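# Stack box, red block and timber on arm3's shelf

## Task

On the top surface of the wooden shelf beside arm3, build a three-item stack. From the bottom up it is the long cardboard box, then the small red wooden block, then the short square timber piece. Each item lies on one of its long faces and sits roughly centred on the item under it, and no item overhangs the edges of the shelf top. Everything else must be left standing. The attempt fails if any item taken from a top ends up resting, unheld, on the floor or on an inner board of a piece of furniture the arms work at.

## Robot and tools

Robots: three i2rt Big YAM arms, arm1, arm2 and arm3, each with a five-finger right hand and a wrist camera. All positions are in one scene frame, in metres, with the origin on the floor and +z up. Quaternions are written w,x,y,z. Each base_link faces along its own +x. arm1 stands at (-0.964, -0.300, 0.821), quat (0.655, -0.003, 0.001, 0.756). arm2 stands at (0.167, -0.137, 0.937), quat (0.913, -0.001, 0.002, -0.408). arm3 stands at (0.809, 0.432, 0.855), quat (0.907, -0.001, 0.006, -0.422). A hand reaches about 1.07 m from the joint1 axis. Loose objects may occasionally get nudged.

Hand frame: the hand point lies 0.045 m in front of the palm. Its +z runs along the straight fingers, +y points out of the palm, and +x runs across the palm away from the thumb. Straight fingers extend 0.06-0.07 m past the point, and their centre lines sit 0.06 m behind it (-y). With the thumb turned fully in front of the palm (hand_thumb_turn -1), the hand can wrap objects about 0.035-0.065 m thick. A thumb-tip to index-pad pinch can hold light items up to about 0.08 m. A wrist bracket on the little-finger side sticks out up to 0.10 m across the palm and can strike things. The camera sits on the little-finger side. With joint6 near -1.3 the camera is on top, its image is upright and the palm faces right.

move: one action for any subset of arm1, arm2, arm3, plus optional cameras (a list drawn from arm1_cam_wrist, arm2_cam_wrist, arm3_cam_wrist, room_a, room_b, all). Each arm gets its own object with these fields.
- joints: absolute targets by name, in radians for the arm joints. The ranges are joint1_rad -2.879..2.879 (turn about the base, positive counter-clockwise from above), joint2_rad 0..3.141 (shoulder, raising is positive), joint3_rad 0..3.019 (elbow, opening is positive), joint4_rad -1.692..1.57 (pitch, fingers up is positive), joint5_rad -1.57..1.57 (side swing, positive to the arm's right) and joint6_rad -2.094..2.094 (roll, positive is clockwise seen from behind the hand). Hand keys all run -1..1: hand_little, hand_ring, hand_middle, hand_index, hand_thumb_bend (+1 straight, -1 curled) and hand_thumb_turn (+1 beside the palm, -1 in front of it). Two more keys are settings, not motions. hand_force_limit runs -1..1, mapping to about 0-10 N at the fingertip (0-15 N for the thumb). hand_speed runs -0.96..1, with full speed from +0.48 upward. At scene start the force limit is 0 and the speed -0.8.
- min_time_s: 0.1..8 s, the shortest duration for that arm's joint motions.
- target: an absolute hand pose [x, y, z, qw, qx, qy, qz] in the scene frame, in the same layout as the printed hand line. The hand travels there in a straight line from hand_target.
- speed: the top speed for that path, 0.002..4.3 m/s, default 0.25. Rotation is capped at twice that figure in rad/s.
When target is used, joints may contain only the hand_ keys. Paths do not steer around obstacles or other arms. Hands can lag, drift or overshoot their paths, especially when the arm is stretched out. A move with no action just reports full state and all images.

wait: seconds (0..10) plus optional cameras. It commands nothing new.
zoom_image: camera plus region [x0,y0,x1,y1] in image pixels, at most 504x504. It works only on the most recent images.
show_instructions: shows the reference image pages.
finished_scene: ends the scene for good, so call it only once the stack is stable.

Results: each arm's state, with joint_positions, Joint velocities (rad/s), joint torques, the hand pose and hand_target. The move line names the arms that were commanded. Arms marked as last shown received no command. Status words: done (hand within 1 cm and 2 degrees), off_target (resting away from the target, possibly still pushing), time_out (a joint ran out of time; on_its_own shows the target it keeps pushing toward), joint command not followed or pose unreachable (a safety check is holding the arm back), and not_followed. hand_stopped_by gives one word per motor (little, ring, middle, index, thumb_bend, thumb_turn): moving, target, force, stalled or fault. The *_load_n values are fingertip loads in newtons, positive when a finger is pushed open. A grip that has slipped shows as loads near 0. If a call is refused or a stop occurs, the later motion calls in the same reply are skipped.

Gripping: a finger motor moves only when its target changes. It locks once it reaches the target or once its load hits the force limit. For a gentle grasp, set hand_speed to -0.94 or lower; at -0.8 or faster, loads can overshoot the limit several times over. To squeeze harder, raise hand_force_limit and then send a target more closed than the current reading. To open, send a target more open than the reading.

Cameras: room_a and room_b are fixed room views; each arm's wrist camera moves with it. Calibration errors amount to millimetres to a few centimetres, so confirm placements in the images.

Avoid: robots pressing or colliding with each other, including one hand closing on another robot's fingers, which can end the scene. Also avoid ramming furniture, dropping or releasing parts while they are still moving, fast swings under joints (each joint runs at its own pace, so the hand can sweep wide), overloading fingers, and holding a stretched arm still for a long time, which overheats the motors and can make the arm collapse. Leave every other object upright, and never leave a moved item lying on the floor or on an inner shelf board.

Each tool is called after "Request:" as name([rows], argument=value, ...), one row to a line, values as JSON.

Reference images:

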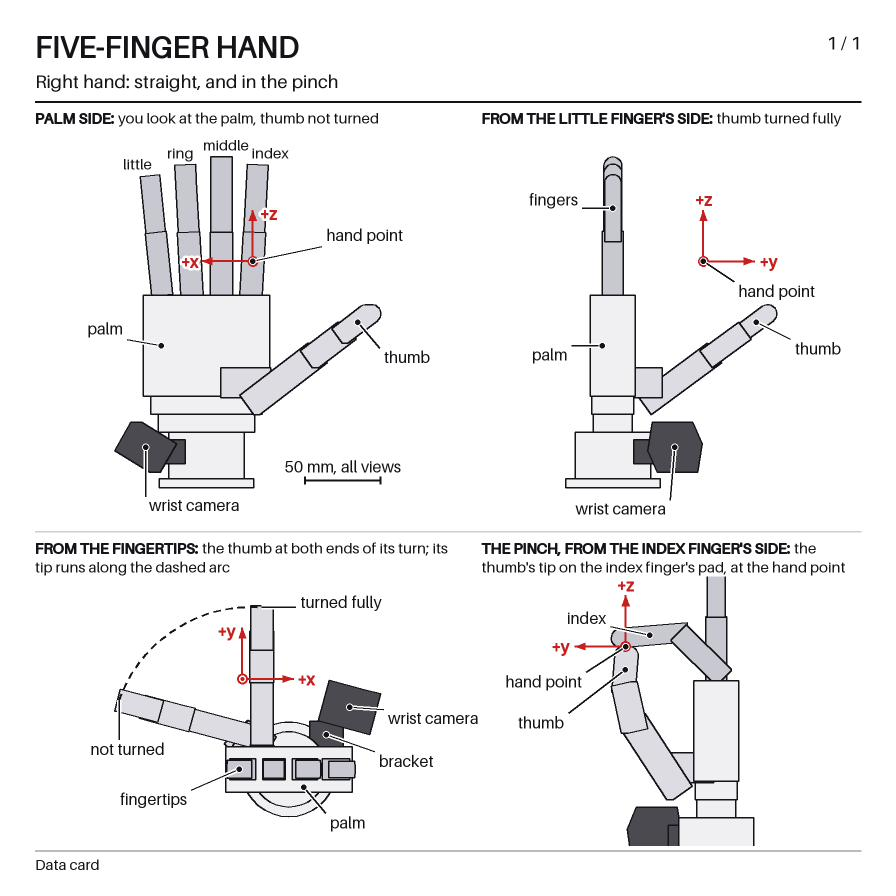

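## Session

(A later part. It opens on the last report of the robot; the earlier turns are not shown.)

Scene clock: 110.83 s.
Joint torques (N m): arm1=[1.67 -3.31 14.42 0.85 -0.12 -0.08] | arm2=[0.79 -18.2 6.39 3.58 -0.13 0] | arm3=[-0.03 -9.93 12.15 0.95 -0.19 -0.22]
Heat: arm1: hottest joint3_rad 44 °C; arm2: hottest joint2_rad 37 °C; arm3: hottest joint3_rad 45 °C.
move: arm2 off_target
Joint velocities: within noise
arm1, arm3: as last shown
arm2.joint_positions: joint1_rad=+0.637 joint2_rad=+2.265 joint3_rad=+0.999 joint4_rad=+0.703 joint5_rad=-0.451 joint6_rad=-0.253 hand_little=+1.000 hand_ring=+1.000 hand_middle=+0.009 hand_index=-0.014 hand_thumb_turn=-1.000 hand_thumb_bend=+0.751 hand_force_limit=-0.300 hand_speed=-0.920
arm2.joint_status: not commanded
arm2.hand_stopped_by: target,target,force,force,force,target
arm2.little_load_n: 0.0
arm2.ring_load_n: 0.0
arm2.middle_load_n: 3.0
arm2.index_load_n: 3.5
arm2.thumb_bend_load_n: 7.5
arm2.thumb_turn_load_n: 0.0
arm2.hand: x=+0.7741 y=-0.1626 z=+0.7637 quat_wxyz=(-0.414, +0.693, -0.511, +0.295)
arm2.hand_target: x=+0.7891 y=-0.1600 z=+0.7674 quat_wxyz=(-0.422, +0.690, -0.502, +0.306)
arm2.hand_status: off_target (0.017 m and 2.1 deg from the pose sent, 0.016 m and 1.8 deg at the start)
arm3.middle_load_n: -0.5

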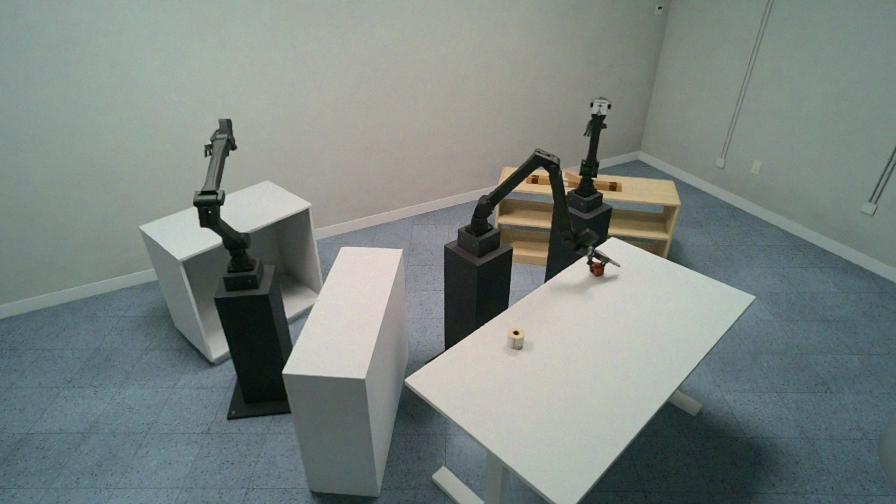

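Request:
move(arm2={"target": [0.79, -0.160, 0.760, 0.4227, -0.6898, 0.5012, -0.3072], "speed": 0.04}, cameras=["room_b", "arm2_cam_wrist"])

Request:
zoom_image(camera="room_b", region=[570, 230, 630, 290])

Scene clock: 112.90 s.
Joint torques (N m): arm1=[1.67 -3.37 14.43 0.84 -0.12 -0.08] | arm2=[0.73 -17.2 6.27 3.55 -0.12 0.03] | arm3=[-0.03 -9.99 12.15 0.96 -0.19 -0.22]
Heat: arm1: hottest joint3_rad 44 °C; arm2: hottest joint2_rad 37 °C; arm3: hottest joint3_rad 45 °C.
move: arm2 off_target
Joint velocities: within noise
arm1, arm3: as last shown
arm1.little_load_n: 0.0
arm2.joint_positions: joint1_rad=+0.637 joint2_rad=+2.274 joint3_rad=+1.009 joint4_rad=+0.722 joint5_rad=-0.451 joint6_rad=-0.247 hand_little=+1.000 hand_ring=+1.000 hand_middle=+0.009 hand_index=-0.014 hand_thumb_turn=-1.000 hand_thumb_bend=+0.751 hand_force_limit=-0.300 hand_speed=-0.920
arm2.joint_status: not commanded
arm2.hand_stopped_by: target,target,force,force,force,target
arm2.little_load_n: 0.0
arm2.ring_load_n: -0.5
arm2.middle_load_n: 3.5
arm2.index_load_n: 4.0
arm2.thumb_bend_load_n: 7.0
arm2.thumb_turn_load_n: 0.0
arm2.hand: x=+0.7805 y=-0.1635 z=+0.7648 quat_wxyz=(-0.419, +0.690, -0.508, +0.301)
arm2.hand_target: x=+0.7905 y=-0.1599 z=+0.7613 quat_wxyz=(-0.424, +0.688, -0.503, +0.307)
arm2.hand_status: off_target (0.011 m and 1.2 deg from the pose sent, 0.017 m and 2.1 deg at the start)
arm3.middle_load_n: 0.0
pictures: arm2_cam_wrist, room_b
arm2_cam_wrist: T_world_to_cam=[[-0.40911, -0.38082, -0.82922, 0.88496], [-0.7976, 0.59067, 0.12225, 0.62015], [0.44324, 0.7114, -0.54539, 0.30179]] pos_world=[0.72291, -0.244, 0.82261]

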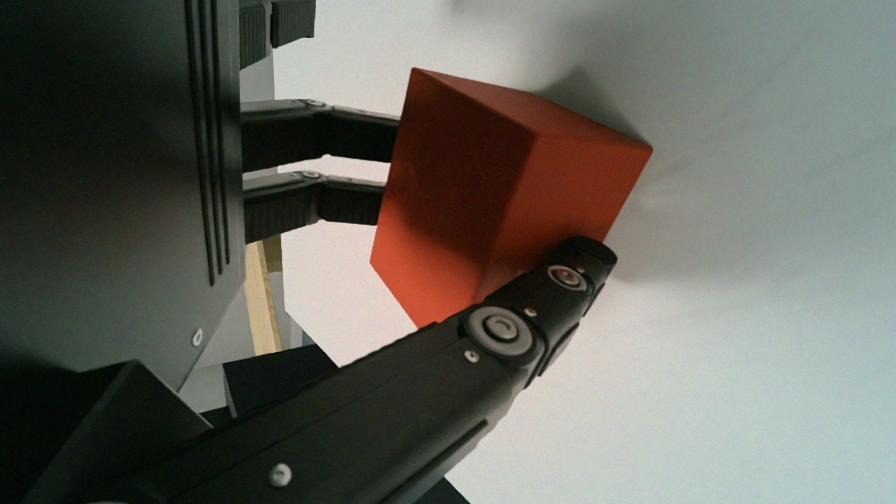

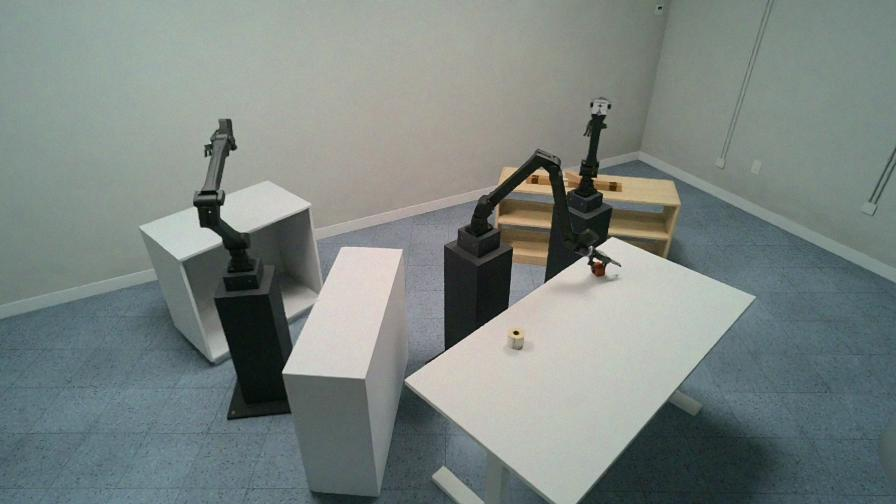

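Scaled by 8.400.

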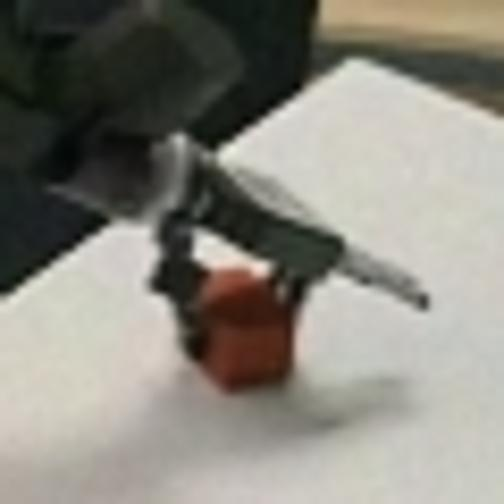

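Request:
move(arm2={"target": [0.79, -0.160, 0.769, 0.4227, -0.6898, 0.5012, -0.3072], "speed": 0.03})

Request:
move(arm2={"joints": {"hand_speed": -0.85, "hand_index": 0.5, "hand_middle": 0.5, "hand_thumb_bend": 1.0}}, cameras=["arm2_cam_wrist"])

Scene clock: 114.07 s.
Joint torques (N m): arm1=[1.79 -3.31 14.43 0.83 -0.12 -0.08] | arm2=[0.79 -19.02 5.72 2.8 -0.17 -0.07] | arm3=[-0.03 -9.99 12.18 0.96 -0.19 -0.21]
Heat: arm1: hottest joint3_rad 44 °C; arm2: hottest joint2_rad 37 °C; arm3: hottest joint3_rad 45 °C.
move: arm2 off_target
Joint velocities: within noise
arm1, arm3: as last shown
arm2.joint_positions: joint1_rad=+0.637 joint2_rad=+2.274 joint3_rad=+1.009 joint4_rad=+0.722 joint5_rad=-0.451 joint6_rad=-0.247 hand_little=+1.000 hand_ring=+1.000 hand_middle=+0.009 hand_index=-0.014 hand_thumb_turn=-1.000 hand_thumb_bend=+0.751 hand_force_limit=-0.300 hand_speed=-0.920
arm2.joint_status: not commanded
arm2.hand_stopped_by: target,target,force,force,force,target
arm2.little_load_n: 0.0
arm2.ring_load_n: 0.0
arm2.middle_load_n: 3.5
arm2.index_load_n: 4.0
arm2.thumb_bend_load_n: 7.0
arm2.thumb_turn_load_n: 0.0
arm2.hand: x=+0.7805 y=-0.1635 z=+0.7648 quat_wxyz=(-0.419, +0.690, -0.508, +0.301)
arm2.hand_target: x=+0.7898 y=-0.1601 z=+0.7690 quat_wxyz=(-0.423, +0.690, -0.501, +0.307)
arm2.hand_status: off_target (0.011 m and 1.2 deg from the pose sent, 0.011 m and 1.2 deg at the start)
pictures: none

Scene clock: 115.77 s.
Joint torques (N m): arm1=[1.73 -3.37 14.42 0.84 -0.12 -0.08] | arm2=[1.2 -19.02 5.7 2.77 -0.15 -0.01] | arm3=[-0.09 -9.99 12.16 0.95 -0.19 -0.22]
Heat: arm1: hottest joint3_rad 44 °C; arm2: hottest joint2_rad 37 °C; arm3: hottest joint3_rad 45 °C.
move: arm2 done
Joint velocities: within noise
arm1, arm3: as last shown
arm2.joint_positions: joint1_rad=+0.637 joint2_rad=+2.274 joint3_rad=+1.009 joint4_rad=+0.722 joint5_rad=-0.451 joint6_rad=-0.247 hand_little=+1.000 hand_ring=+1.000 hand_middle=+0.500 hand_index=+0.500 hand_thumb_turn=-1.000 hand_thumb_bend=+1.000 hand_force_limit=-0.300 hand_speed=-0.850
arm2.joint_status: all done
arm2.hand_stopped_by: target,target,target,target,target,target
arm2.little_load_n: 0.0
arm2.ring_load_n: 0.0
arm2.middle_load_n: 0.0
arm2.index_load_n: 0.0
arm2.thumb_bend_load_n: 0.0
arm2.thumb_turn_load_n: 0.0
arm2.hand: x=+0.7805 y=-0.1635 z=+0.7648 quat_wxyz=(-0.419, +0.690, -0.508, +0.301)
arm2.hand_target: x=+0.7898 y=-0.1601 z=+0.7690 quat_wxyz=(-0.423, +0.690, -0.501, +0.307)
arm2.hand_status: not commanded
arm3.ring_load_n: -0.5
arm3.thumb_bend_load_n: -0.5
arm2_cam_wrist: T_world_to_cam=[[-0.40911, -0.38082, -0.82922, 0.88496], [-0.7976, 0.59067, 0.12225, 0.62015], [0.44324, 0.7114, -0.54539, 0.30179]] pos_world=[0.72291, -0.244, 0.82261]

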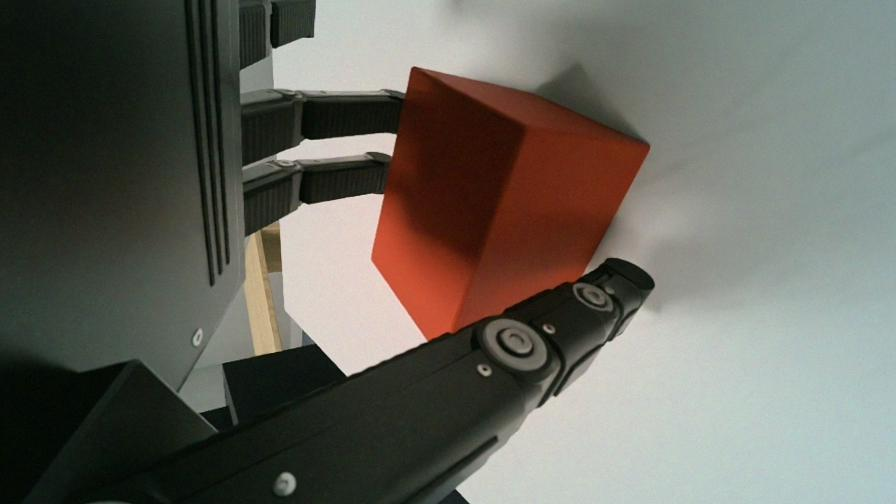

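Request:
move(arm2={"target": [0.77, -0.16, 0.95, 0.4227, -0.6898, 0.5012, -0.3072], "speed": 0.12}, arm3={"target": [0.888, 1.01, 0.92, 0.4639, -0.7721, 0.3724, -0.2238], "speed": 0.12, "joints": {"hand_index": 0.5, "hand_middle": 0.5}}, cameras=["arm3_cam_wrist"])

Request:
move(arm2={"joints": {"joint1_rad": -0.8, "joint2_rad": 0.9, "joint3_rad": 1.3, "joint4_rad": -0.8}, "min_time_s": 4}, cameras=["room_a"])

Scene clock: 121.40 s.
Joint torques (N m): arm1=[1.73 -3.31 14.43 0.85 -0.12 -0.08] | arm2=[0.09 -19.14 6.71 2.25 -0.36 -0.06] | arm3=[1.96 -11.87 9.21 2.3 0.82 0.18]
Heat: arm1: hottest joint3_rad 45 °C; arm2: hottest joint2_rad 38 °C; arm3: hottest joint3_rad 45 °C.
move: arm2 off_target; arm3 off_target
Joint velocities: within noise
arm1.joint_positions: joint1_rad=-0.015 joint2_rad=+0.803 joint3_rad=+1.146 joint4_rad=-0.786 joint5_rad=-0.675 joint6_rad=-0.468 hand_little=+1.000 hand_ring=+1.000 hand_middle=+0.500 hand_index=+0.500 hand_thumb_turn=-1.000 hand_thumb_bend=+1.000 hand_force_limit=-0.300 hand_speed=-0.850
arm1.joint_status: not commanded
arm1.hand_stopped_by: target,target,target,target,target,target
arm1.little_load_n: 0.0
arm1.ring_load_n: 0.0
arm1.middle_load_n: 0.0
arm1.index_load_n: 0.0
arm1.thumb_bend_load_n: 0.0
arm1.thumb_turn_load_n: 0.5
arm1.hand: x=-1.1294 y=+0.0260 z=+1.2389 quat_wxyz=(-0.542, +0.713, +0.404, -0.190)
arm1.hand_target: x=-1.1333 y=+0.0219 z=+1.2663 quat_wxyz=(-0.557, +0.697, +0.412, -0.185)
arm1.hand_status: not commanded
arm2.joint_positions: joint1_rad=+0.637 joint2_rad=+1.826 joint3_rad=+0.934 joint4_rad=+0.351 joint5_rad=-0.452 joint6_rad=-0.247 hand_little=+1.000 hand_ring=+1.000 hand_middle=+0.500 hand_index=+0.500 hand_thumb_turn=-1.000 hand_thumb_bend=+1.000 hand_force_limit=-0.300 hand_speed=-0.850
arm2.joint_status: not commanded
arm2.hand_stopped_by: target,target,target,target,target,target
arm2.little_load_n: 0.0
arm2.ring_load_n: 0.0
arm2.middle_load_n: 0.0
arm2.index_load_n: 0.0
arm2.thumb_bend_load_n: 0.0
arm2.thumb_turn_load_n: 0.0
arm2.hand: x=+0.7709 y=-0.1612 z=+0.9365 quat_wxyz=(-0.419, +0.690, -0.508, +0.302)
arm2.hand_target: x=+0.7713 y=-0.1601 z=+0.9486 quat_wxyz=(-0.423, +0.690, -0.501, +0.306)
arm2.hand_status: off_target (0.014 m and 1.0 deg from the pose sent, 0.186 m and 1.2 deg at the start)
arm3.joint_positions: joint1_rad=+2.464 joint2_rad=+1.630 joint3_rad=+0.915 joint4_rad=-0.030 joint5_rad=+0.788 joint6_rad=+0.526 hand_little=+1.000 hand_ring=+1.000 hand_middle=+0.500 hand_index=+0.500 hand_thumb_turn=-1.000 hand_thumb_bend=+1.000 hand_force_limit=+0.000 hand_speed=-0.800
arm3.joint_status: all done
arm3.hand_stopped_by: target,target,target,target,target,target
arm3.little_load_n: 0.0
arm3.ring_load_n: 0.0
arm3.middle_load_n: 0.0
arm3.index_load_n: 0.0
arm3.thumb_bend_load_n: 0.0
arm3.thumb_turn_load_n: 0.0
arm3.hand: x=+0.8953 y=+0.9942 z=+0.9124 quat_wxyz=(-0.451, +0.781, -0.363, +0.233)
arm3.hand_target: x=+0.8881 y=+1.0091 z=+0.9193 quat_wxyz=(-0.466, +0.773, -0.370, +0.222)
arm3.hand_status: off_target (0.019 m and 2.4 deg from the pose sent, 0.129 m and 53.9 deg at the start)
arm3_cam_wrist: T_world_to_cam=[[-0.21586, -0.49097, -0.84401, 1.45114], [-0.95662, 0.27954, 0.08205, 0.49762], [0.19565, 0.82511, -0.53002, -0.39458]] pos_world=[0.86648, 0.89894, 0.97481]

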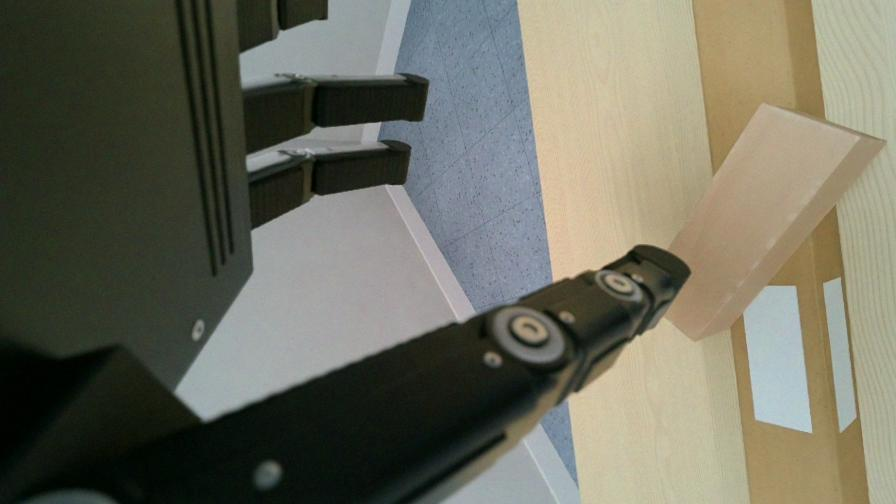

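Scene clock: 126.03 s.
Joint torques (N m): arm1=[1.73 -3.37 14.42 0.84 -0.12 -0.08] | arm2=[-0.44 -6.12 14.05 2.24 -0.28 -0.08] | arm3=[1.85 -11.81 9.21 2.33 0.82 0.19]
Heat: arm1: hottest joint3_rad 45 °C; arm2: hottest joint2_rad 38 °C; arm3: hottest joint3_rad 45 °C.
move: arm2 done
Joint velocities: within noise
arm1, arm3: as last shown
arm1.thumb_turn_load_n: 0.0
arm2.joint_positions: joint1_rad=-0.791 joint2_rad=+0.903 joint3_rad=+1.250 joint4_rad=-0.789 joint5_rad=-0.454 joint6_rad=-0.247 hand_little=+1.000 hand_ring=+1.000 hand_middle=+0.500 hand_index=+0.500 hand_thumb_turn=-1.000 hand_thumb_bend=+1.000 hand_force_limit=-0.300 hand_speed=-0.850
arm2.joint_status: all done
arm2.hand_stopped_by: target,target,target,target,target,target
arm2.little_load_n: 0.0
arm2.ring_load_n: 0.0
arm2.middle_load_n: 0.0
arm2.index_load_n: 0.0
arm2.thumb_bend_load_n: 0.0
arm2.thumb_turn_load_n: 0.0
arm2.hand: x=+0.2425 y=-0.5324 z=+1.3739 quat_wxyz=(-0.107, +0.197, -0.809, +0.544)
arm2.hand_target: x=+0.2392 y=-0.5307 z=+1.4004 quat_wxyz=(-0.098, +0.199, -0.797, +0.561)
arm2.hand_status: not commanded
arm3.joint_positions: joint1_rad=+2.464 joint2_rad=+1.630 joint3_rad=+0.915 joint4_rad=-0.030 joint5_rad=+0.788 joint6_rad=+0.527 hand_little=+1.000 hand_ring=+1.000 hand_middle=+0.500 hand_index=+0.500 hand_thumb_turn=-1.000 hand_thumb_bend=+1.000 hand_force_limit=+0.000 hand_speed=-0.800
arm3.hand: x=+0.8953 y=+0.9943 z=+0.9125 quat_wxyz=(-0.451, +0.781, -0.363, +0.233)
arm3.hand_target: x=+0.8881 y=+1.0092 z=+0.9193 quat_wxyz=(-0.466, +0.772, -0.370, +0.222)

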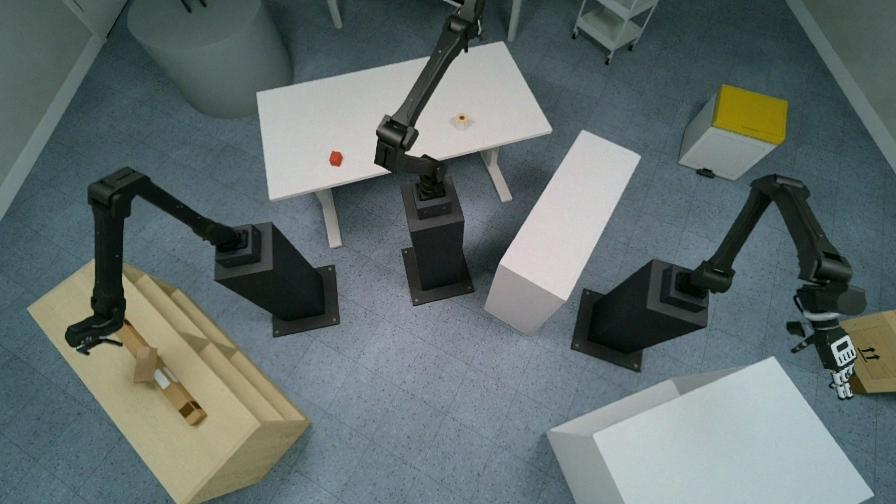

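Request:
move(cameras=["arm3_cam_wrist","room_a","room_b"])

Scene clock: 127.03 s.
Joint torques (N m): arm1=[1.67 -3.31 14.42 0.84 -0.12 -0.08] | arm2=[-1.26 -6.24 14.04 2.17 -0.23 -0.11] | arm3=[1.96 -11.81 9.22 2.33 0.82 0.18]
Heat: arm1: hottest joint3_rad 45 °C; arm2: hottest joint2_rad 38 °C; arm3: hottest joint3_rad 45 °C.
Joint velocities: within noise
arm1.joint_positions: joint1_rad=-0.015 joint2_rad=+0.803 joint3_rad=+1.146 joint4_rad=-0.786 joint5_rad=-0.675 joint6_rad=-0.468 hand_little=+1.000 hand_ring=+1.000 hand_middle=+0.500 hand_index=+0.500 hand_thumb_turn=-1.000 hand_thumb_bend=+1.000 hand_force_limit=-0.300 hand_speed=-0.850
arm1.joint_status: not commanded
arm1.hand_stopped_by: target,target,target,target,target,target
arm1.little_load_n: 0.0
arm1.ring_load_n: 0.0
arm1.middle_load_n: -0.5
arm1.index_load_n: 0.0
arm1.thumb_bend_load_n: 0.0
arm1.thumb_turn_load_n: 0.0
arm1.hand: x=-1.1294 y=+0.0260 z=+1.2389 quat_wxyz=(-0.542, +0.713, +0.404, -0.190) (m; scene frame)
arm1.hand_target: x=-1.1333 y=+0.0219 z=+1.2663 quat_wxyz=(-0.557, +0.697, +0.412, -0.185) (m; scene frame)
arm1.hand_status: not commanded
arm2.joint_positions: joint1_rad=-0.791 joint2_rad=+0.903 joint3_rad=+1.250 joint4_rad=-0.789 joint5_rad=-0.454 joint6_rad=-0.247 hand_little=+1.000 hand_ring=+1.000 hand_middle=+0.500 hand_index=+0.500 hand_thumb_turn=-1.000 hand_thumb_bend=+1.000 hand_force_limit=-0.300 hand_speed=-0.850
arm2.joint_status: all done
arm2.hand_stopped_by: target,target,target,target,target,target
arm2.little_load_n: 0.0
arm2.ring_load_n: 0.0
arm2.middle_load_n: 0.0
arm2.index_load_n: 0.0
arm2.thumb_bend_load_n: 0.0
arm2.thumb_turn_load_n: 0.0
arm2.hand: x=+0.2425 y=-0.5324 z=+1.3739 quat_wxyz=(-0.107, +0.197, -0.809, +0.544) (m; scene frame)
arm2.hand_target: x=+0.2392 y=-0.5307 z=+1.4004 quat_wxyz=(-0.098, +0.199, -0.797, +0.561) (m; scene frame)
arm2.hand_status: not commanded
arm3.joint_positions: joint1_rad=+2.464 joint2_rad=+1.630 joint3_rad=+0.915 joint4_rad=-0.030 joint5_rad=+0.788 joint6_rad=+0.527 hand_little=+1.000 hand_ring=+1.000 hand_middle=+0.500 hand_index=+0.500 hand_thumb_turn=-1.000 hand_thumb_bend=+1.000 hand_force_limit=+0.000 hand_speed=-0.800
arm3.joint_status: not commanded
arm3.hand_stopped_by: target,target,target,target,target,target
arm3.little_load_n: 0.0
arm3.ring_load_n: 0.0
arm3.middle_load_n: 0.0
arm3.index_load_n: 0.0
arm3.thumb_bend_load_n: 0.0
arm3.thumb_turn_load_n: 0.0
arm3.hand: x=+0.8953 y=+0.9943 z=+0.9125 quat_wxyz=(-0.451, +0.781, -0.363, +0.233) (m; scene frame)
arm3.hand_target: x=+0.8881 y=+1.0092 z=+0.9193 quat_wxyz=(-0.466, +0.772, -0.370, +0.222) (m; scene frame)
arm3.hand_status: not commanded
pictures: arm3_cam_wrist, room_a, room_b
camera_calibration:
arm3_cam_wrist: T_world_to_cam=[[-0.21693, -0.48993, -0.84434, 1.45146], [-0.95634, 0.28018, 0.08313, 0.49575], [0.19584, 0.82551, -0.52932, -0.39579]] pos_world=[0.86648, 0.89894, 0.97481]

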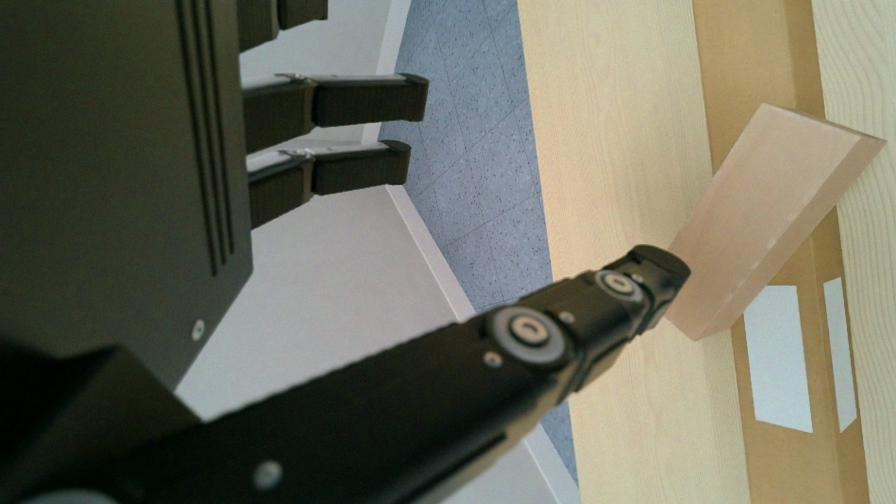

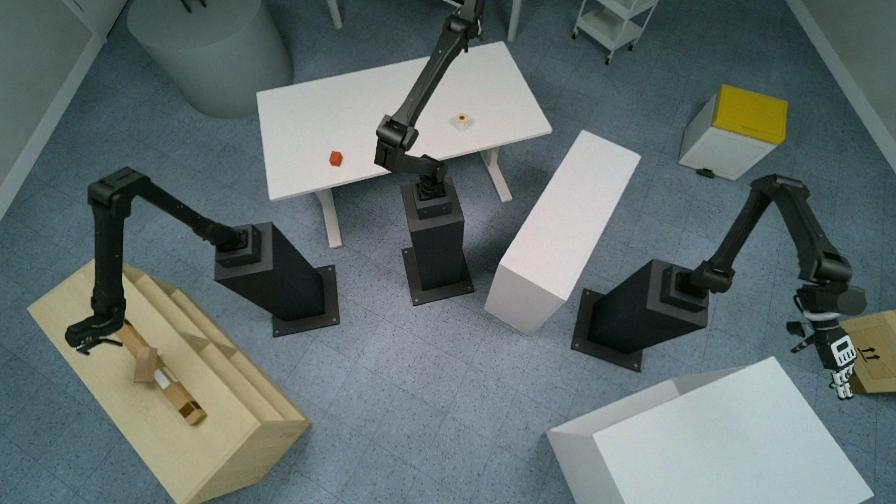

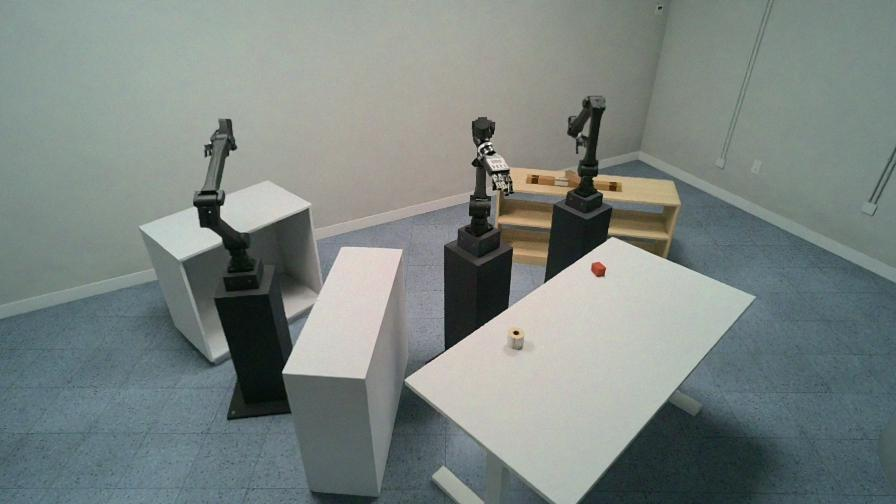

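Request:
zoom_image(camera="arm3_cam_wrist", region=[600, 60, 896, 360])

Request:
zoom_image(camera="room_a", region=[60, 290, 240, 450])

Scaled by 1.680.

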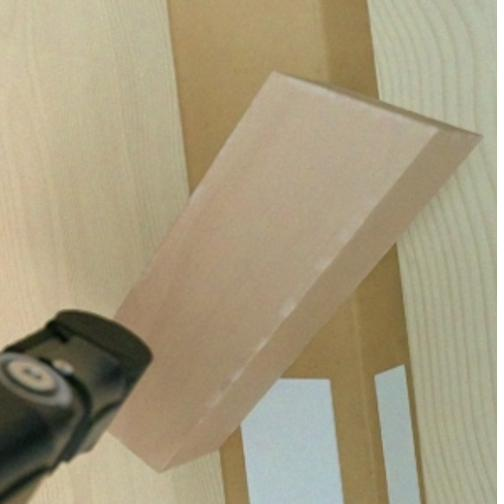

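Scaled by 2.800.

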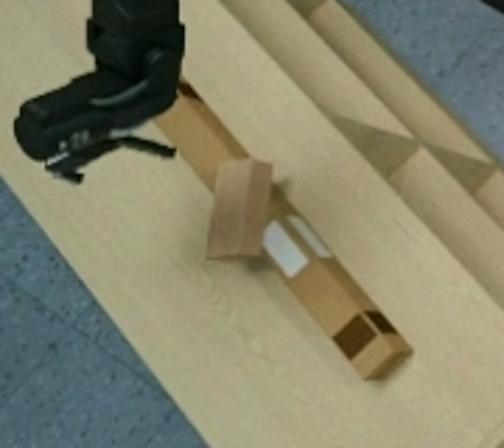

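Request:
move(arm3={"target": [0.874, 1.041, 0.81, 0.4639, -0.7721, 0.3724, -0.2238], "speed": 0.1, "joints": {"hand_speed": -0.85, "hand_index": 0.5}}, cameras=["arm3_cam_wrist","room_a","room_b"])

Request:
zoom_image(camera="room_a", region=[60, 290, 240, 450])

Request:
zoom_image(camera="room_b", region=[510, 90, 650, 230])

Scene clock: 130.83 s.
Joint torques (N m): arm1=[1.73 -3.37 14.43 0.84 -0.12 -0.08] | arm2=[-1.03 -6.24 14.16 2.26 -0.24 -0.1] | arm3=[1.9 -14.21 7.98 2.33 0.85 0.19]
Heat: arm1: hottest joint3_rad 45 °C; arm2: hottest joint3_rad 39 °C; arm3: hottest joint3_rad 45 °C.
move: arm3 off_target
Joint velocities: within noise
arm1, arm2: as last shown
arm1.little_load_n: -0.5
arm1.middle_load_n: 0.0
arm3.joint_positions: joint1_rad=+2.489 joint2_rad=+1.920 joint3_rad=+0.954 joint4_rad=+0.194 joint5_rad=+0.809 joint6_rad=+0.556 hand_little=+1.000 hand_ring=+1.000 hand_middle=+0.500 hand_index=+0.500 hand_thumb_turn=-1.000 hand_thumb_bend=+1.000 hand_force_limit=+0.000 hand_speed=-0.850
arm3.joint_status: all done
arm3.hand_stopped_by: target,target,target,target,target,target
arm3.little_load_n: 0.0
arm3.ring_load_n: 0.0
arm3.middle_load_n: 0.0
arm3.index_load_n: 0.0
arm3.thumb_bend_load_n: 0.0
arm3.thumb_turn_load_n: 0.0
arm3.hand: x=+0.8820 y=+1.0231 z=+0.8052 quat_wxyz=(-0.448, +0.782, -0.365, +0.235)
arm3.hand_target: x=+0.8737 y=+1.0400 z=+0.8111 quat_wxyz=(-0.464, +0.772, -0.372, +0.223)
arm3.hand_status: off_target (0.020 m and 2.6 deg from the pose sent, 0.115 m and 2.3 deg at the start)
arm3_cam_wrist: T_world_to_cam=[[-0.21913, -0.49459, -0.84105, 1.37612], [-0.95498, 0.28542, 0.08097, 0.47903], [0.20001, 0.82093, -0.53486, -0.46832]] pos_world=[0.85267, 0.92835, 0.86812]

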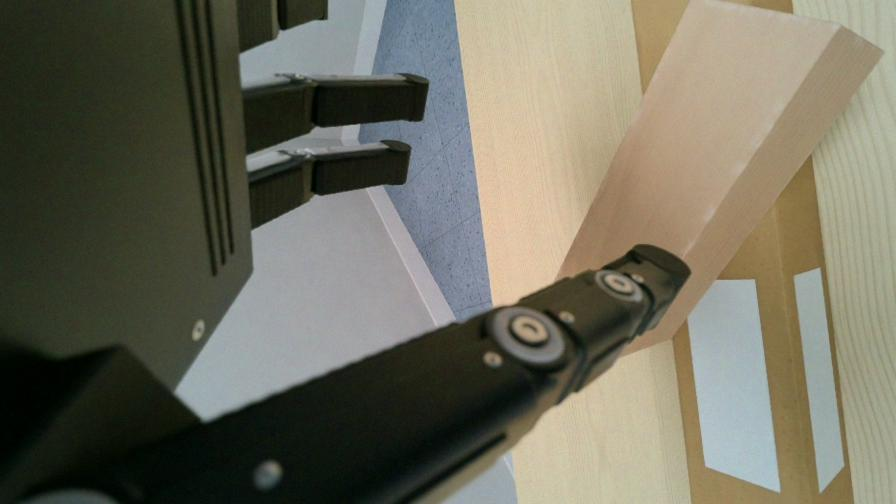

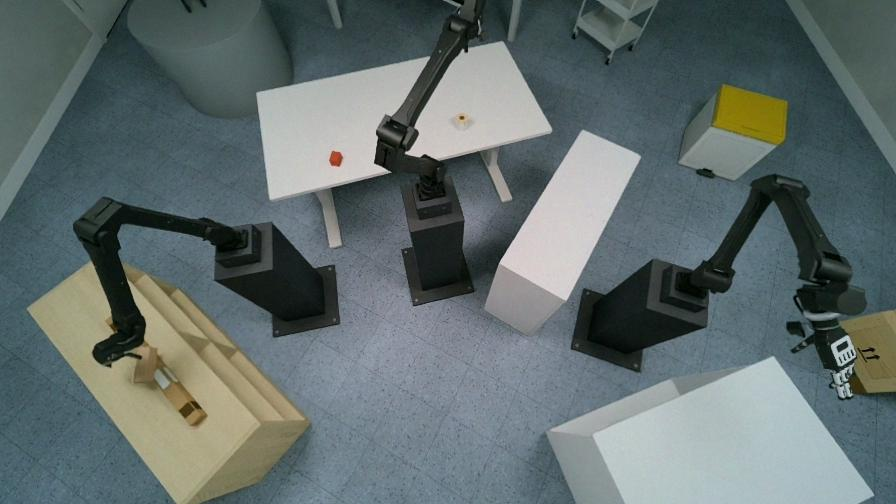

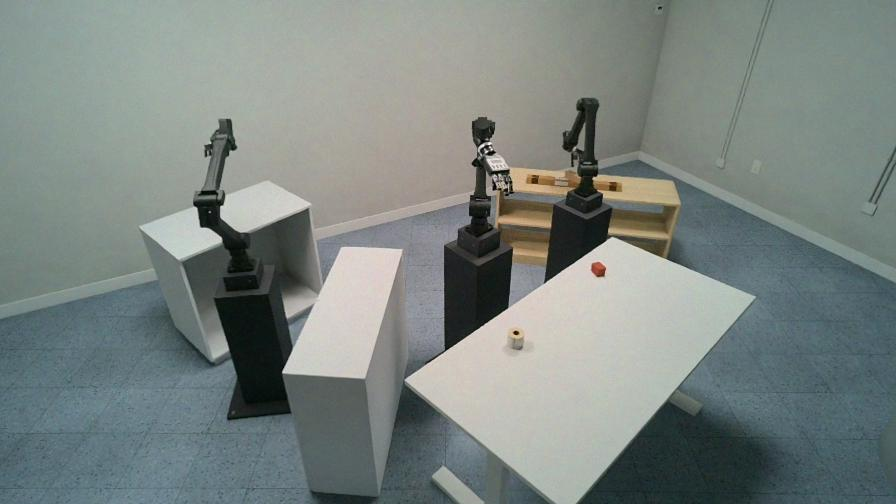

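Scaled by 2.800.

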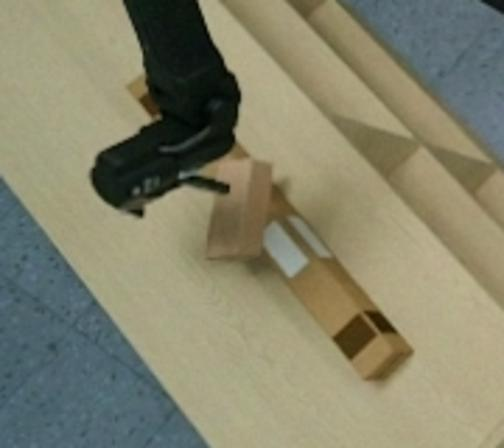

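Scaled by 3.600.

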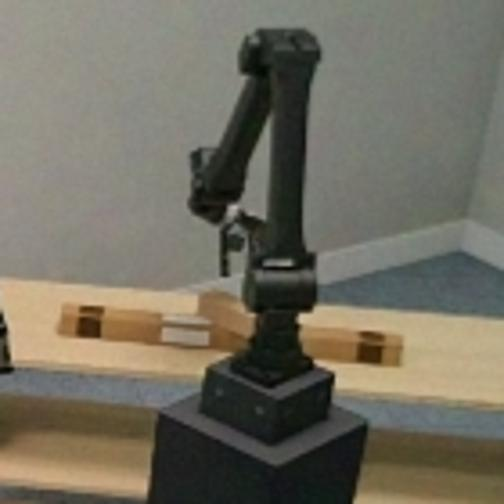

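Request:
move(arm3={"target": [0.8735, 1.043, 0.728, 0.4639, -0.7721, 0.3724, -0.2238], "speed": 0.08})

Request:
move(arm3={"target": [0.8735, 1.043, 0.704, 0.4639, -0.7721, 0.3724, -0.2238], "speed": 0.05}, cameras=["arm3_cam_wrist","room_a","room_b"])

Request:
zoom_image(camera="room_a", region=[90, 320, 190, 420])

Scene clock: 135.27 s.
Joint torques (N m): arm1=[1.67 -3.31 14.43 0.83 -0.12 -0.08] | arm2=[-0.85 -5.6 13.94 2.32 -0.26 -0.08] | arm3=[1.79 -15.27 6.37 2.35 0.83 0.17]
Heat: arm1: hottest joint3_rad 45 °C; arm2: hottest joint3_rad 40 °C; arm3: hottest joint3_rad 45 °C.
move: arm3 off_target
Joint velocities: within noise
arm1, arm2: as last shown
arm1.little_load_n: 0.0
arm1.middle_load_n: -0.5
arm2.ring_load_n: -0.5
arm2.thumb_bend_load_n: 0.5
arm3.joint_positions: joint1_rad=+2.489 joint2_rad=+2.124 joint3_rad=+0.978 joint4_rad=+0.378 joint5_rad=+0.809 joint6_rad=+0.556 hand_little=+1.000 hand_ring=+1.000 hand_middle=+0.500 hand_index=+0.500 hand_thumb_turn=-1.000 hand_thumb_bend=+1.000 hand_force_limit=+0.000 hand_speed=-0.850
arm3.joint_status: not commanded
arm3.hand_stopped_by: target,target,target,target,target,target
arm3.little_load_n: 0.0
arm3.ring_load_n: 0.0
arm3.middle_load_n: 0.0
arm3.index_load_n: 0.0
arm3.thumb_bend_load_n: 0.0
arm3.thumb_turn_load_n: 0.0
arm3.hand: x=+0.8809 y=+1.0281 z=+0.7261 quat_wxyz=(-0.450, +0.781, -0.365, +0.234)
arm3.hand_target: x=+0.8736 y=+1.0416 z=+0.7284 quat_wxyz=(-0.464, +0.773, -0.372, +0.224)
arm3.hand_status: off_target (0.017 m and 2.4 deg from the pose sent, 0.080 m and 2.6 deg at the start)
pictures: none

Scene clock: 136.47 s.
Joint torques (N m): arm1=[1.73 -3.31 14.42 0.84 -0.12 -0.08] | arm2=[-0.56 -6.24 14 2.21 -0.24 -0.1] | arm3=[1.79 -15.44 5.93 2.36 0.82 0.18]
Heat: arm1: hottest joint3_rad 45 °C; arm2: hottest joint3_rad 40 °C; arm3: hottest joint3_rad 45 °C.
move: arm3 off_target
Joint velocities: within noise
arm1, arm2: as last shown
arm1.middle_load_n: 0.0
arm1.thumb_turn_load_n: 0.5
arm2.ring_load_n: 0.0
arm2.thumb_bend_load_n: 0.0
arm3.joint_positions: joint1_rad=+2.489 joint2_rad=+2.186 joint3_rad=+0.995 joint4_rad=+0.426 joint5_rad=+0.809 joint6_rad=+0.556 hand_little=+1.000 hand_ring=+1.000 hand_middle=+0.500 hand_index=+0.500 hand_thumb_turn=-1.000 hand_thumb_bend=+1.000 hand_force_limit=+0.000 hand_speed=-0.850
arm3.joint_status: not commanded
arm3.hand_stopped_by: target,target,target,target,target,target
arm3.little_load_n: 0.0
arm3.ring_load_n: 0.0
arm3.middle_load_n: 0.0
arm3.index_load_n: 0.0
arm3.thumb_bend_load_n: 0.0
arm3.thumb_turn_load_n: 0.0
arm3.hand: x=+0.8805 y=+1.0298 z=+0.7028 quat_wxyz=(-0.450, +0.780, -0.365, +0.234)
arm3.hand_target: x=+0.8735 y=+1.0421 z=+0.7035 quat_wxyz=(-0.463, +0.773, -0.372, +0.224)
arm3.hand_status: off_target (0.015 m and 2.3 deg from the pose sent, 0.028 m and 2.4 deg at the start)
arm3_cam_wrist: T_world_to_cam=[[-0.21942, -0.48934, -0.84404, 1.28988], [-0.95493, 0.28498, 0.08302, 0.48305], [0.19991, 0.82421, -0.52982, -0.53507]] pos_world=[0.85127, 0.93454, 0.76511]

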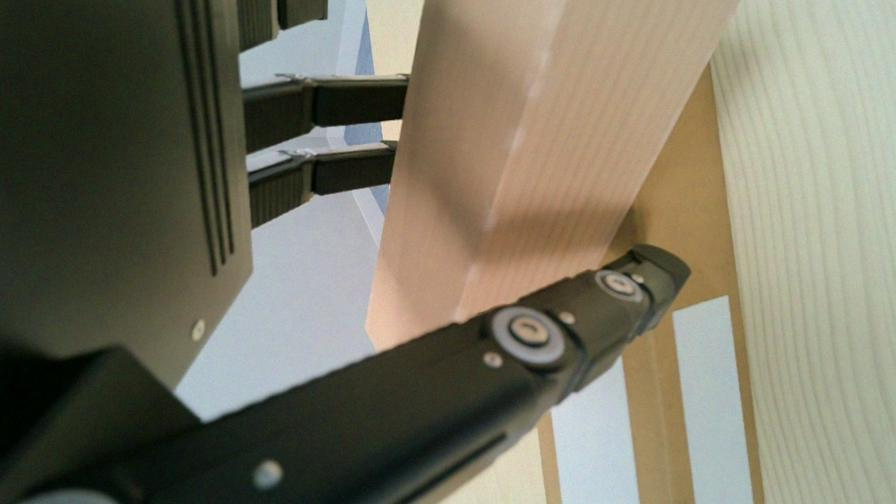

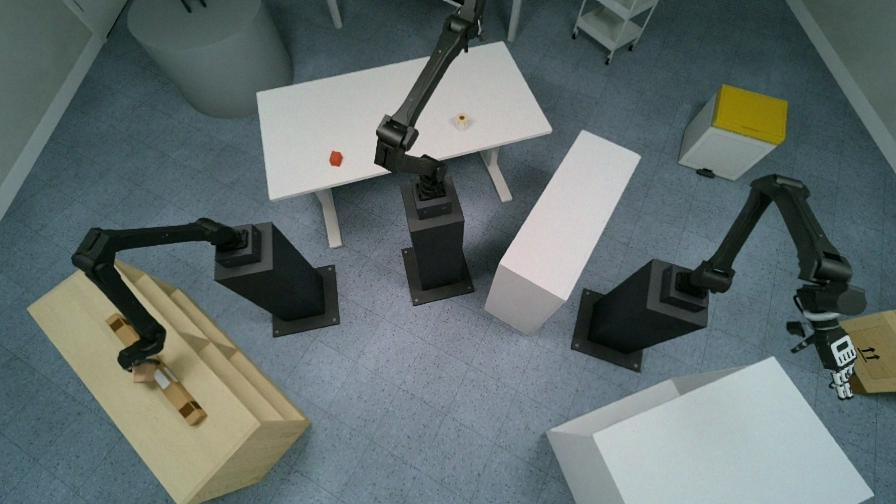

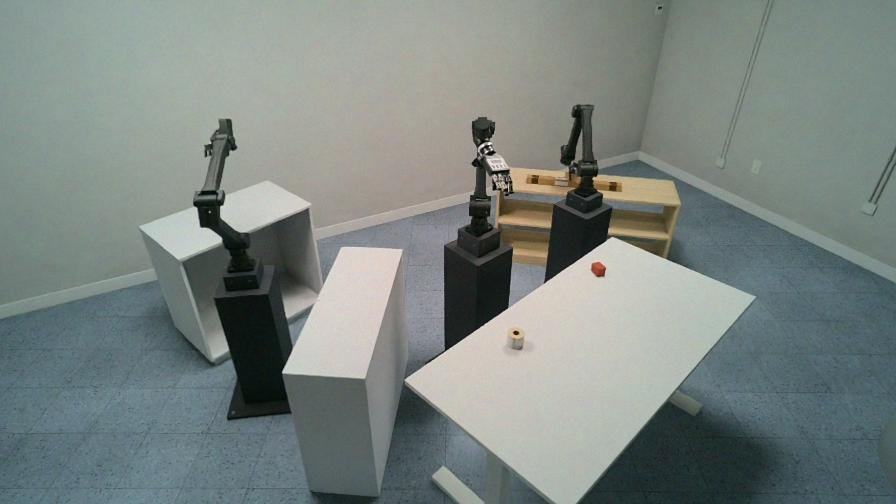

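Scaled by 5.040.

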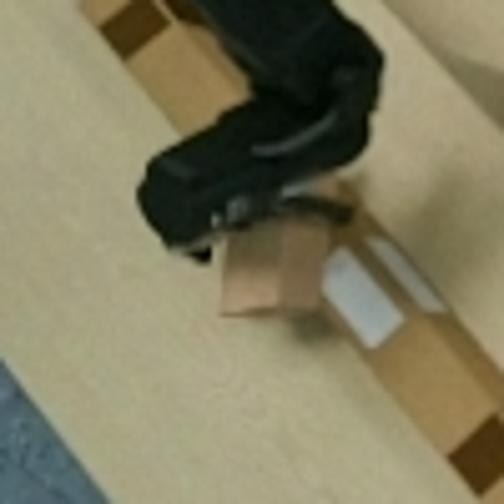

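Request:
move(arm3={"target": [0.8735, 1.041, 0.699, 0.4639, -0.7721, 0.3724, -0.2238], "speed": 0.04})

Request:
move(arm3={"joints": {"hand_speed": -0.92, "hand_force_limit": -0.25, "hand_index": -0.05, "hand_middle": -0.05, "hand_thumb_bend": 0.2}}, cameras=["arm3_cam_wrist"])

Scene clock: 137.73 s.
Joint torques (N m): arm1=[1.73 -3.31 14.42 0.84 -0.12 -0.08] | arm2=[-0.79 -5.95 14.23 2.25 -0.25 -0.09] | arm3=[1.79 -15.33 5.68 2.39 0.83 0.18]
Heat: arm1: hottest joint3_rad 45 °C; arm2: hottest joint3_rad 40 °C; arm3: hottest joint3_rad 45 °C.
move: arm3 off_target
Joint velocities: within noise
arm1, arm2: as last shown
arm1.ring_load_n: -0.5
arm1.thumb_turn_load_n: 0.0
arm2.middle_load_n: -0.5
arm2.index_load_n: 0.5
arm3.joint_positions: joint1_rad=+2.489 joint2_rad=+2.194 joint3_rad=+0.995 joint4_rad=+0.440 joint5_rad=+0.809 joint6_rad=+0.556 hand_little=+1.000 hand_ring=+1.000 hand_middle=+0.500 hand_index=+0.500 hand_thumb_turn=-1.000 hand_thumb_bend=+1.000 hand_force_limit=+0.000 hand_speed=-0.850
arm3.joint_status: not commanded
arm3.hand_stopped_by: target,target,target,target,target,target
arm3.little_load_n: 0.0
arm3.ring_load_n: 0.0
arm3.middle_load_n: 0.0
arm3.index_load_n: 0.0
arm3.thumb_bend_load_n: 0.0
arm3.thumb_turn_load_n: 0.0
arm3.hand: x=+0.8805 y=+1.0303 z=+0.7005 quat_wxyz=(-0.453, +0.779, -0.366, +0.233)
arm3.hand_target: x=+0.8735 y=+1.0408 z=+0.6995 quat_wxyz=(-0.464, +0.772, -0.372, +0.224)
arm3.hand_status: off_target (0.013 m and 1.9 deg from the pose sent, 0.014 m and 2.3 deg at the start)
pictures: none

Scene clock: 141.17 s.
Joint torques (N m): arm1=[1.73 -3.31 14.43 0.85 -0.12 -0.08] | arm2=[-0.5 -6.24 14.01 2.24 -0.24 -0.1] | arm3=[1.79 -15.33 5.71 2.37 0.81 0.18]
Heat: arm1: hottest joint3_rad 46 °C; arm2: hottest joint3_rad 41 °C; arm3: hottest joint3_rad 44 °C.
move: arm3 off_target
Joint velocities: within noise
arm1, arm2: as last shown
arm1.ring_load_n: 0.0
arm2.index_load_n: 0.0
arm3.joint_positions: joint1_rad=+2.489 joint2_rad=+2.194 joint3_rad=+0.995 joint4_rad=+0.440 joint5_rad=+0.811 joint6_rad=+0.558 hand_little=+1.000 hand_ring=+1.000 hand_middle=+0.023 hand_index=+0.001 hand_thumb_turn=-1.000 hand_thumb_bend=+0.754 hand_force_limit=-0.250 hand_speed=-0.920
arm3.joint_status: hand_middle off_target (ended at +0.023, target -0.050); hand_index off_target (ended at +0.001, target -0.050); hand_thumb_bend off_target (ended at +0.754, target +0.200); the others done
arm3.hand_stopped_by: target,target,force,force,force,target
arm3.little_load_n: 0.0
arm3.ring_load_n: -0.5
arm3.middle_load_n: 4.0
arm3.index_load_n: 4.5
arm3.thumb_bend_load_n: 7.0
arm3.thumb_turn_load_n: 0.0
arm3.hand: x=+0.8807 y=+1.0303 z=+0.7007 quat_wxyz=(-0.453, +0.778, -0.367, +0.233)
arm3.hand_target: x=+0.8737 y=+1.0408 z=+0.6997 quat_wxyz=(-0.464, +0.772, -0.373, +0.224)
arm3.hand_status: not commanded
arm3_cam_wrist: T_world_to_cam=[[-0.2204, -0.48282, -0.84753, 1.28509], [-0.95437, 0.28624, 0.08511, 0.47998], [0.20151, 0.82762, -0.52388, -0.54573]] pos_world=[0.85127, 0.93473, 0.76241]

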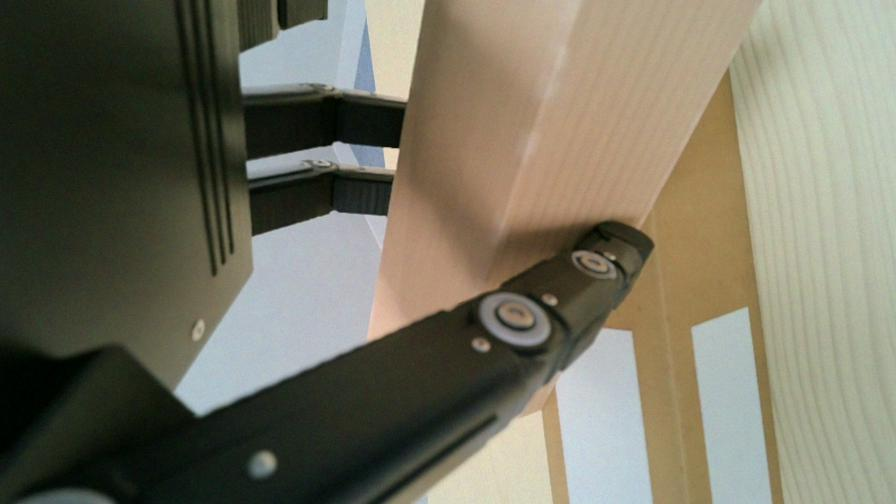

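Request:
move(arm3={"target": [0.8735, 1.043, 0.80, 0.4639, -0.7721, 0.3724, -0.2238], "speed": 0.1}, cameras=["arm3_cam_wrist"])

Scene clock: 144.83 s.
Joint torques (N m): arm1=[1.73 -3.37 14.43 0.84 -0.11 -0.08] | arm2=[-1.26 -5.77 14.09 2.24 -0.26 -0.06] | arm3=[1.9 -17.79 5.78 1.2 0.82 0.18]
Heat: arm1: hottest joint3_rad 46 °C; arm2: hottest joint3_rad 42 °C; arm3: hottest joint3_rad 44 °C.
move: arm3 off_target
Joint velocities: within noise
arm1, arm2: as last shown
arm2.middle_load_n: 0.0
arm3.joint_positions: joint1_rad=+2.489 joint2_rad=+1.984 joint3_rad=+0.991 joint4_rad=+0.243 joint5_rad=+0.811 joint6_rad=+0.550 hand_little=+1.000 hand_ring=+1.000 hand_middle=+0.023 hand_index=+0.001 hand_thumb_turn=-1.000 hand_thumb_bend=+0.754 hand_force_limit=-0.250 hand_speed=-0.920
arm3.joint_status: not commanded
arm3.hand_stopped_by: target,target,force,force,force,target
arm3.little_load_n: 0.0
arm3.ring_load_n: 0.0
arm3.middle_load_n: 4.0
arm3.index_load_n: 4.0
arm3.thumb_bend_load_n: 7.5
arm3.thumb_turn_load_n: 0.0
arm3.hand: x=+0.8815 y=+1.0392 z=+0.7895 quat_wxyz=(-0.456, +0.778, -0.365, +0.233)
arm3.hand_target: x=+0.8738 y=+1.0435 z=+0.7993 quat_wxyz=(-0.463, +0.773, -0.369, +0.225)
arm3.hand_status: off_target (0.014 m and 1.7 deg from the pose sent, 0.100 m and 1.9 deg at the start)
arm3_cam_wrist: T_world_to_cam=[[-0.21558, -0.48037, -0.85016, 1.36009], [-0.95569, 0.28252, 0.08271, 0.47754], [0.20045, 0.83032, -0.51999, -0.51174]] pos_world=[0.85217, 0.94333, 0.8507]

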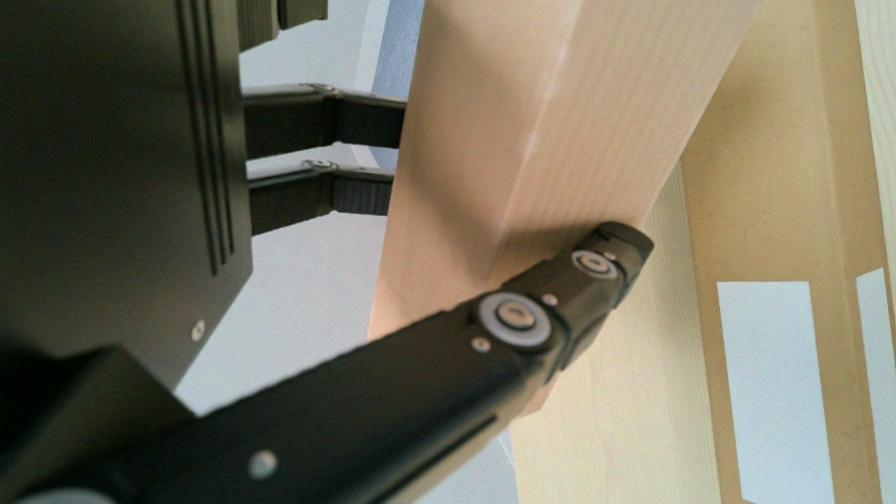

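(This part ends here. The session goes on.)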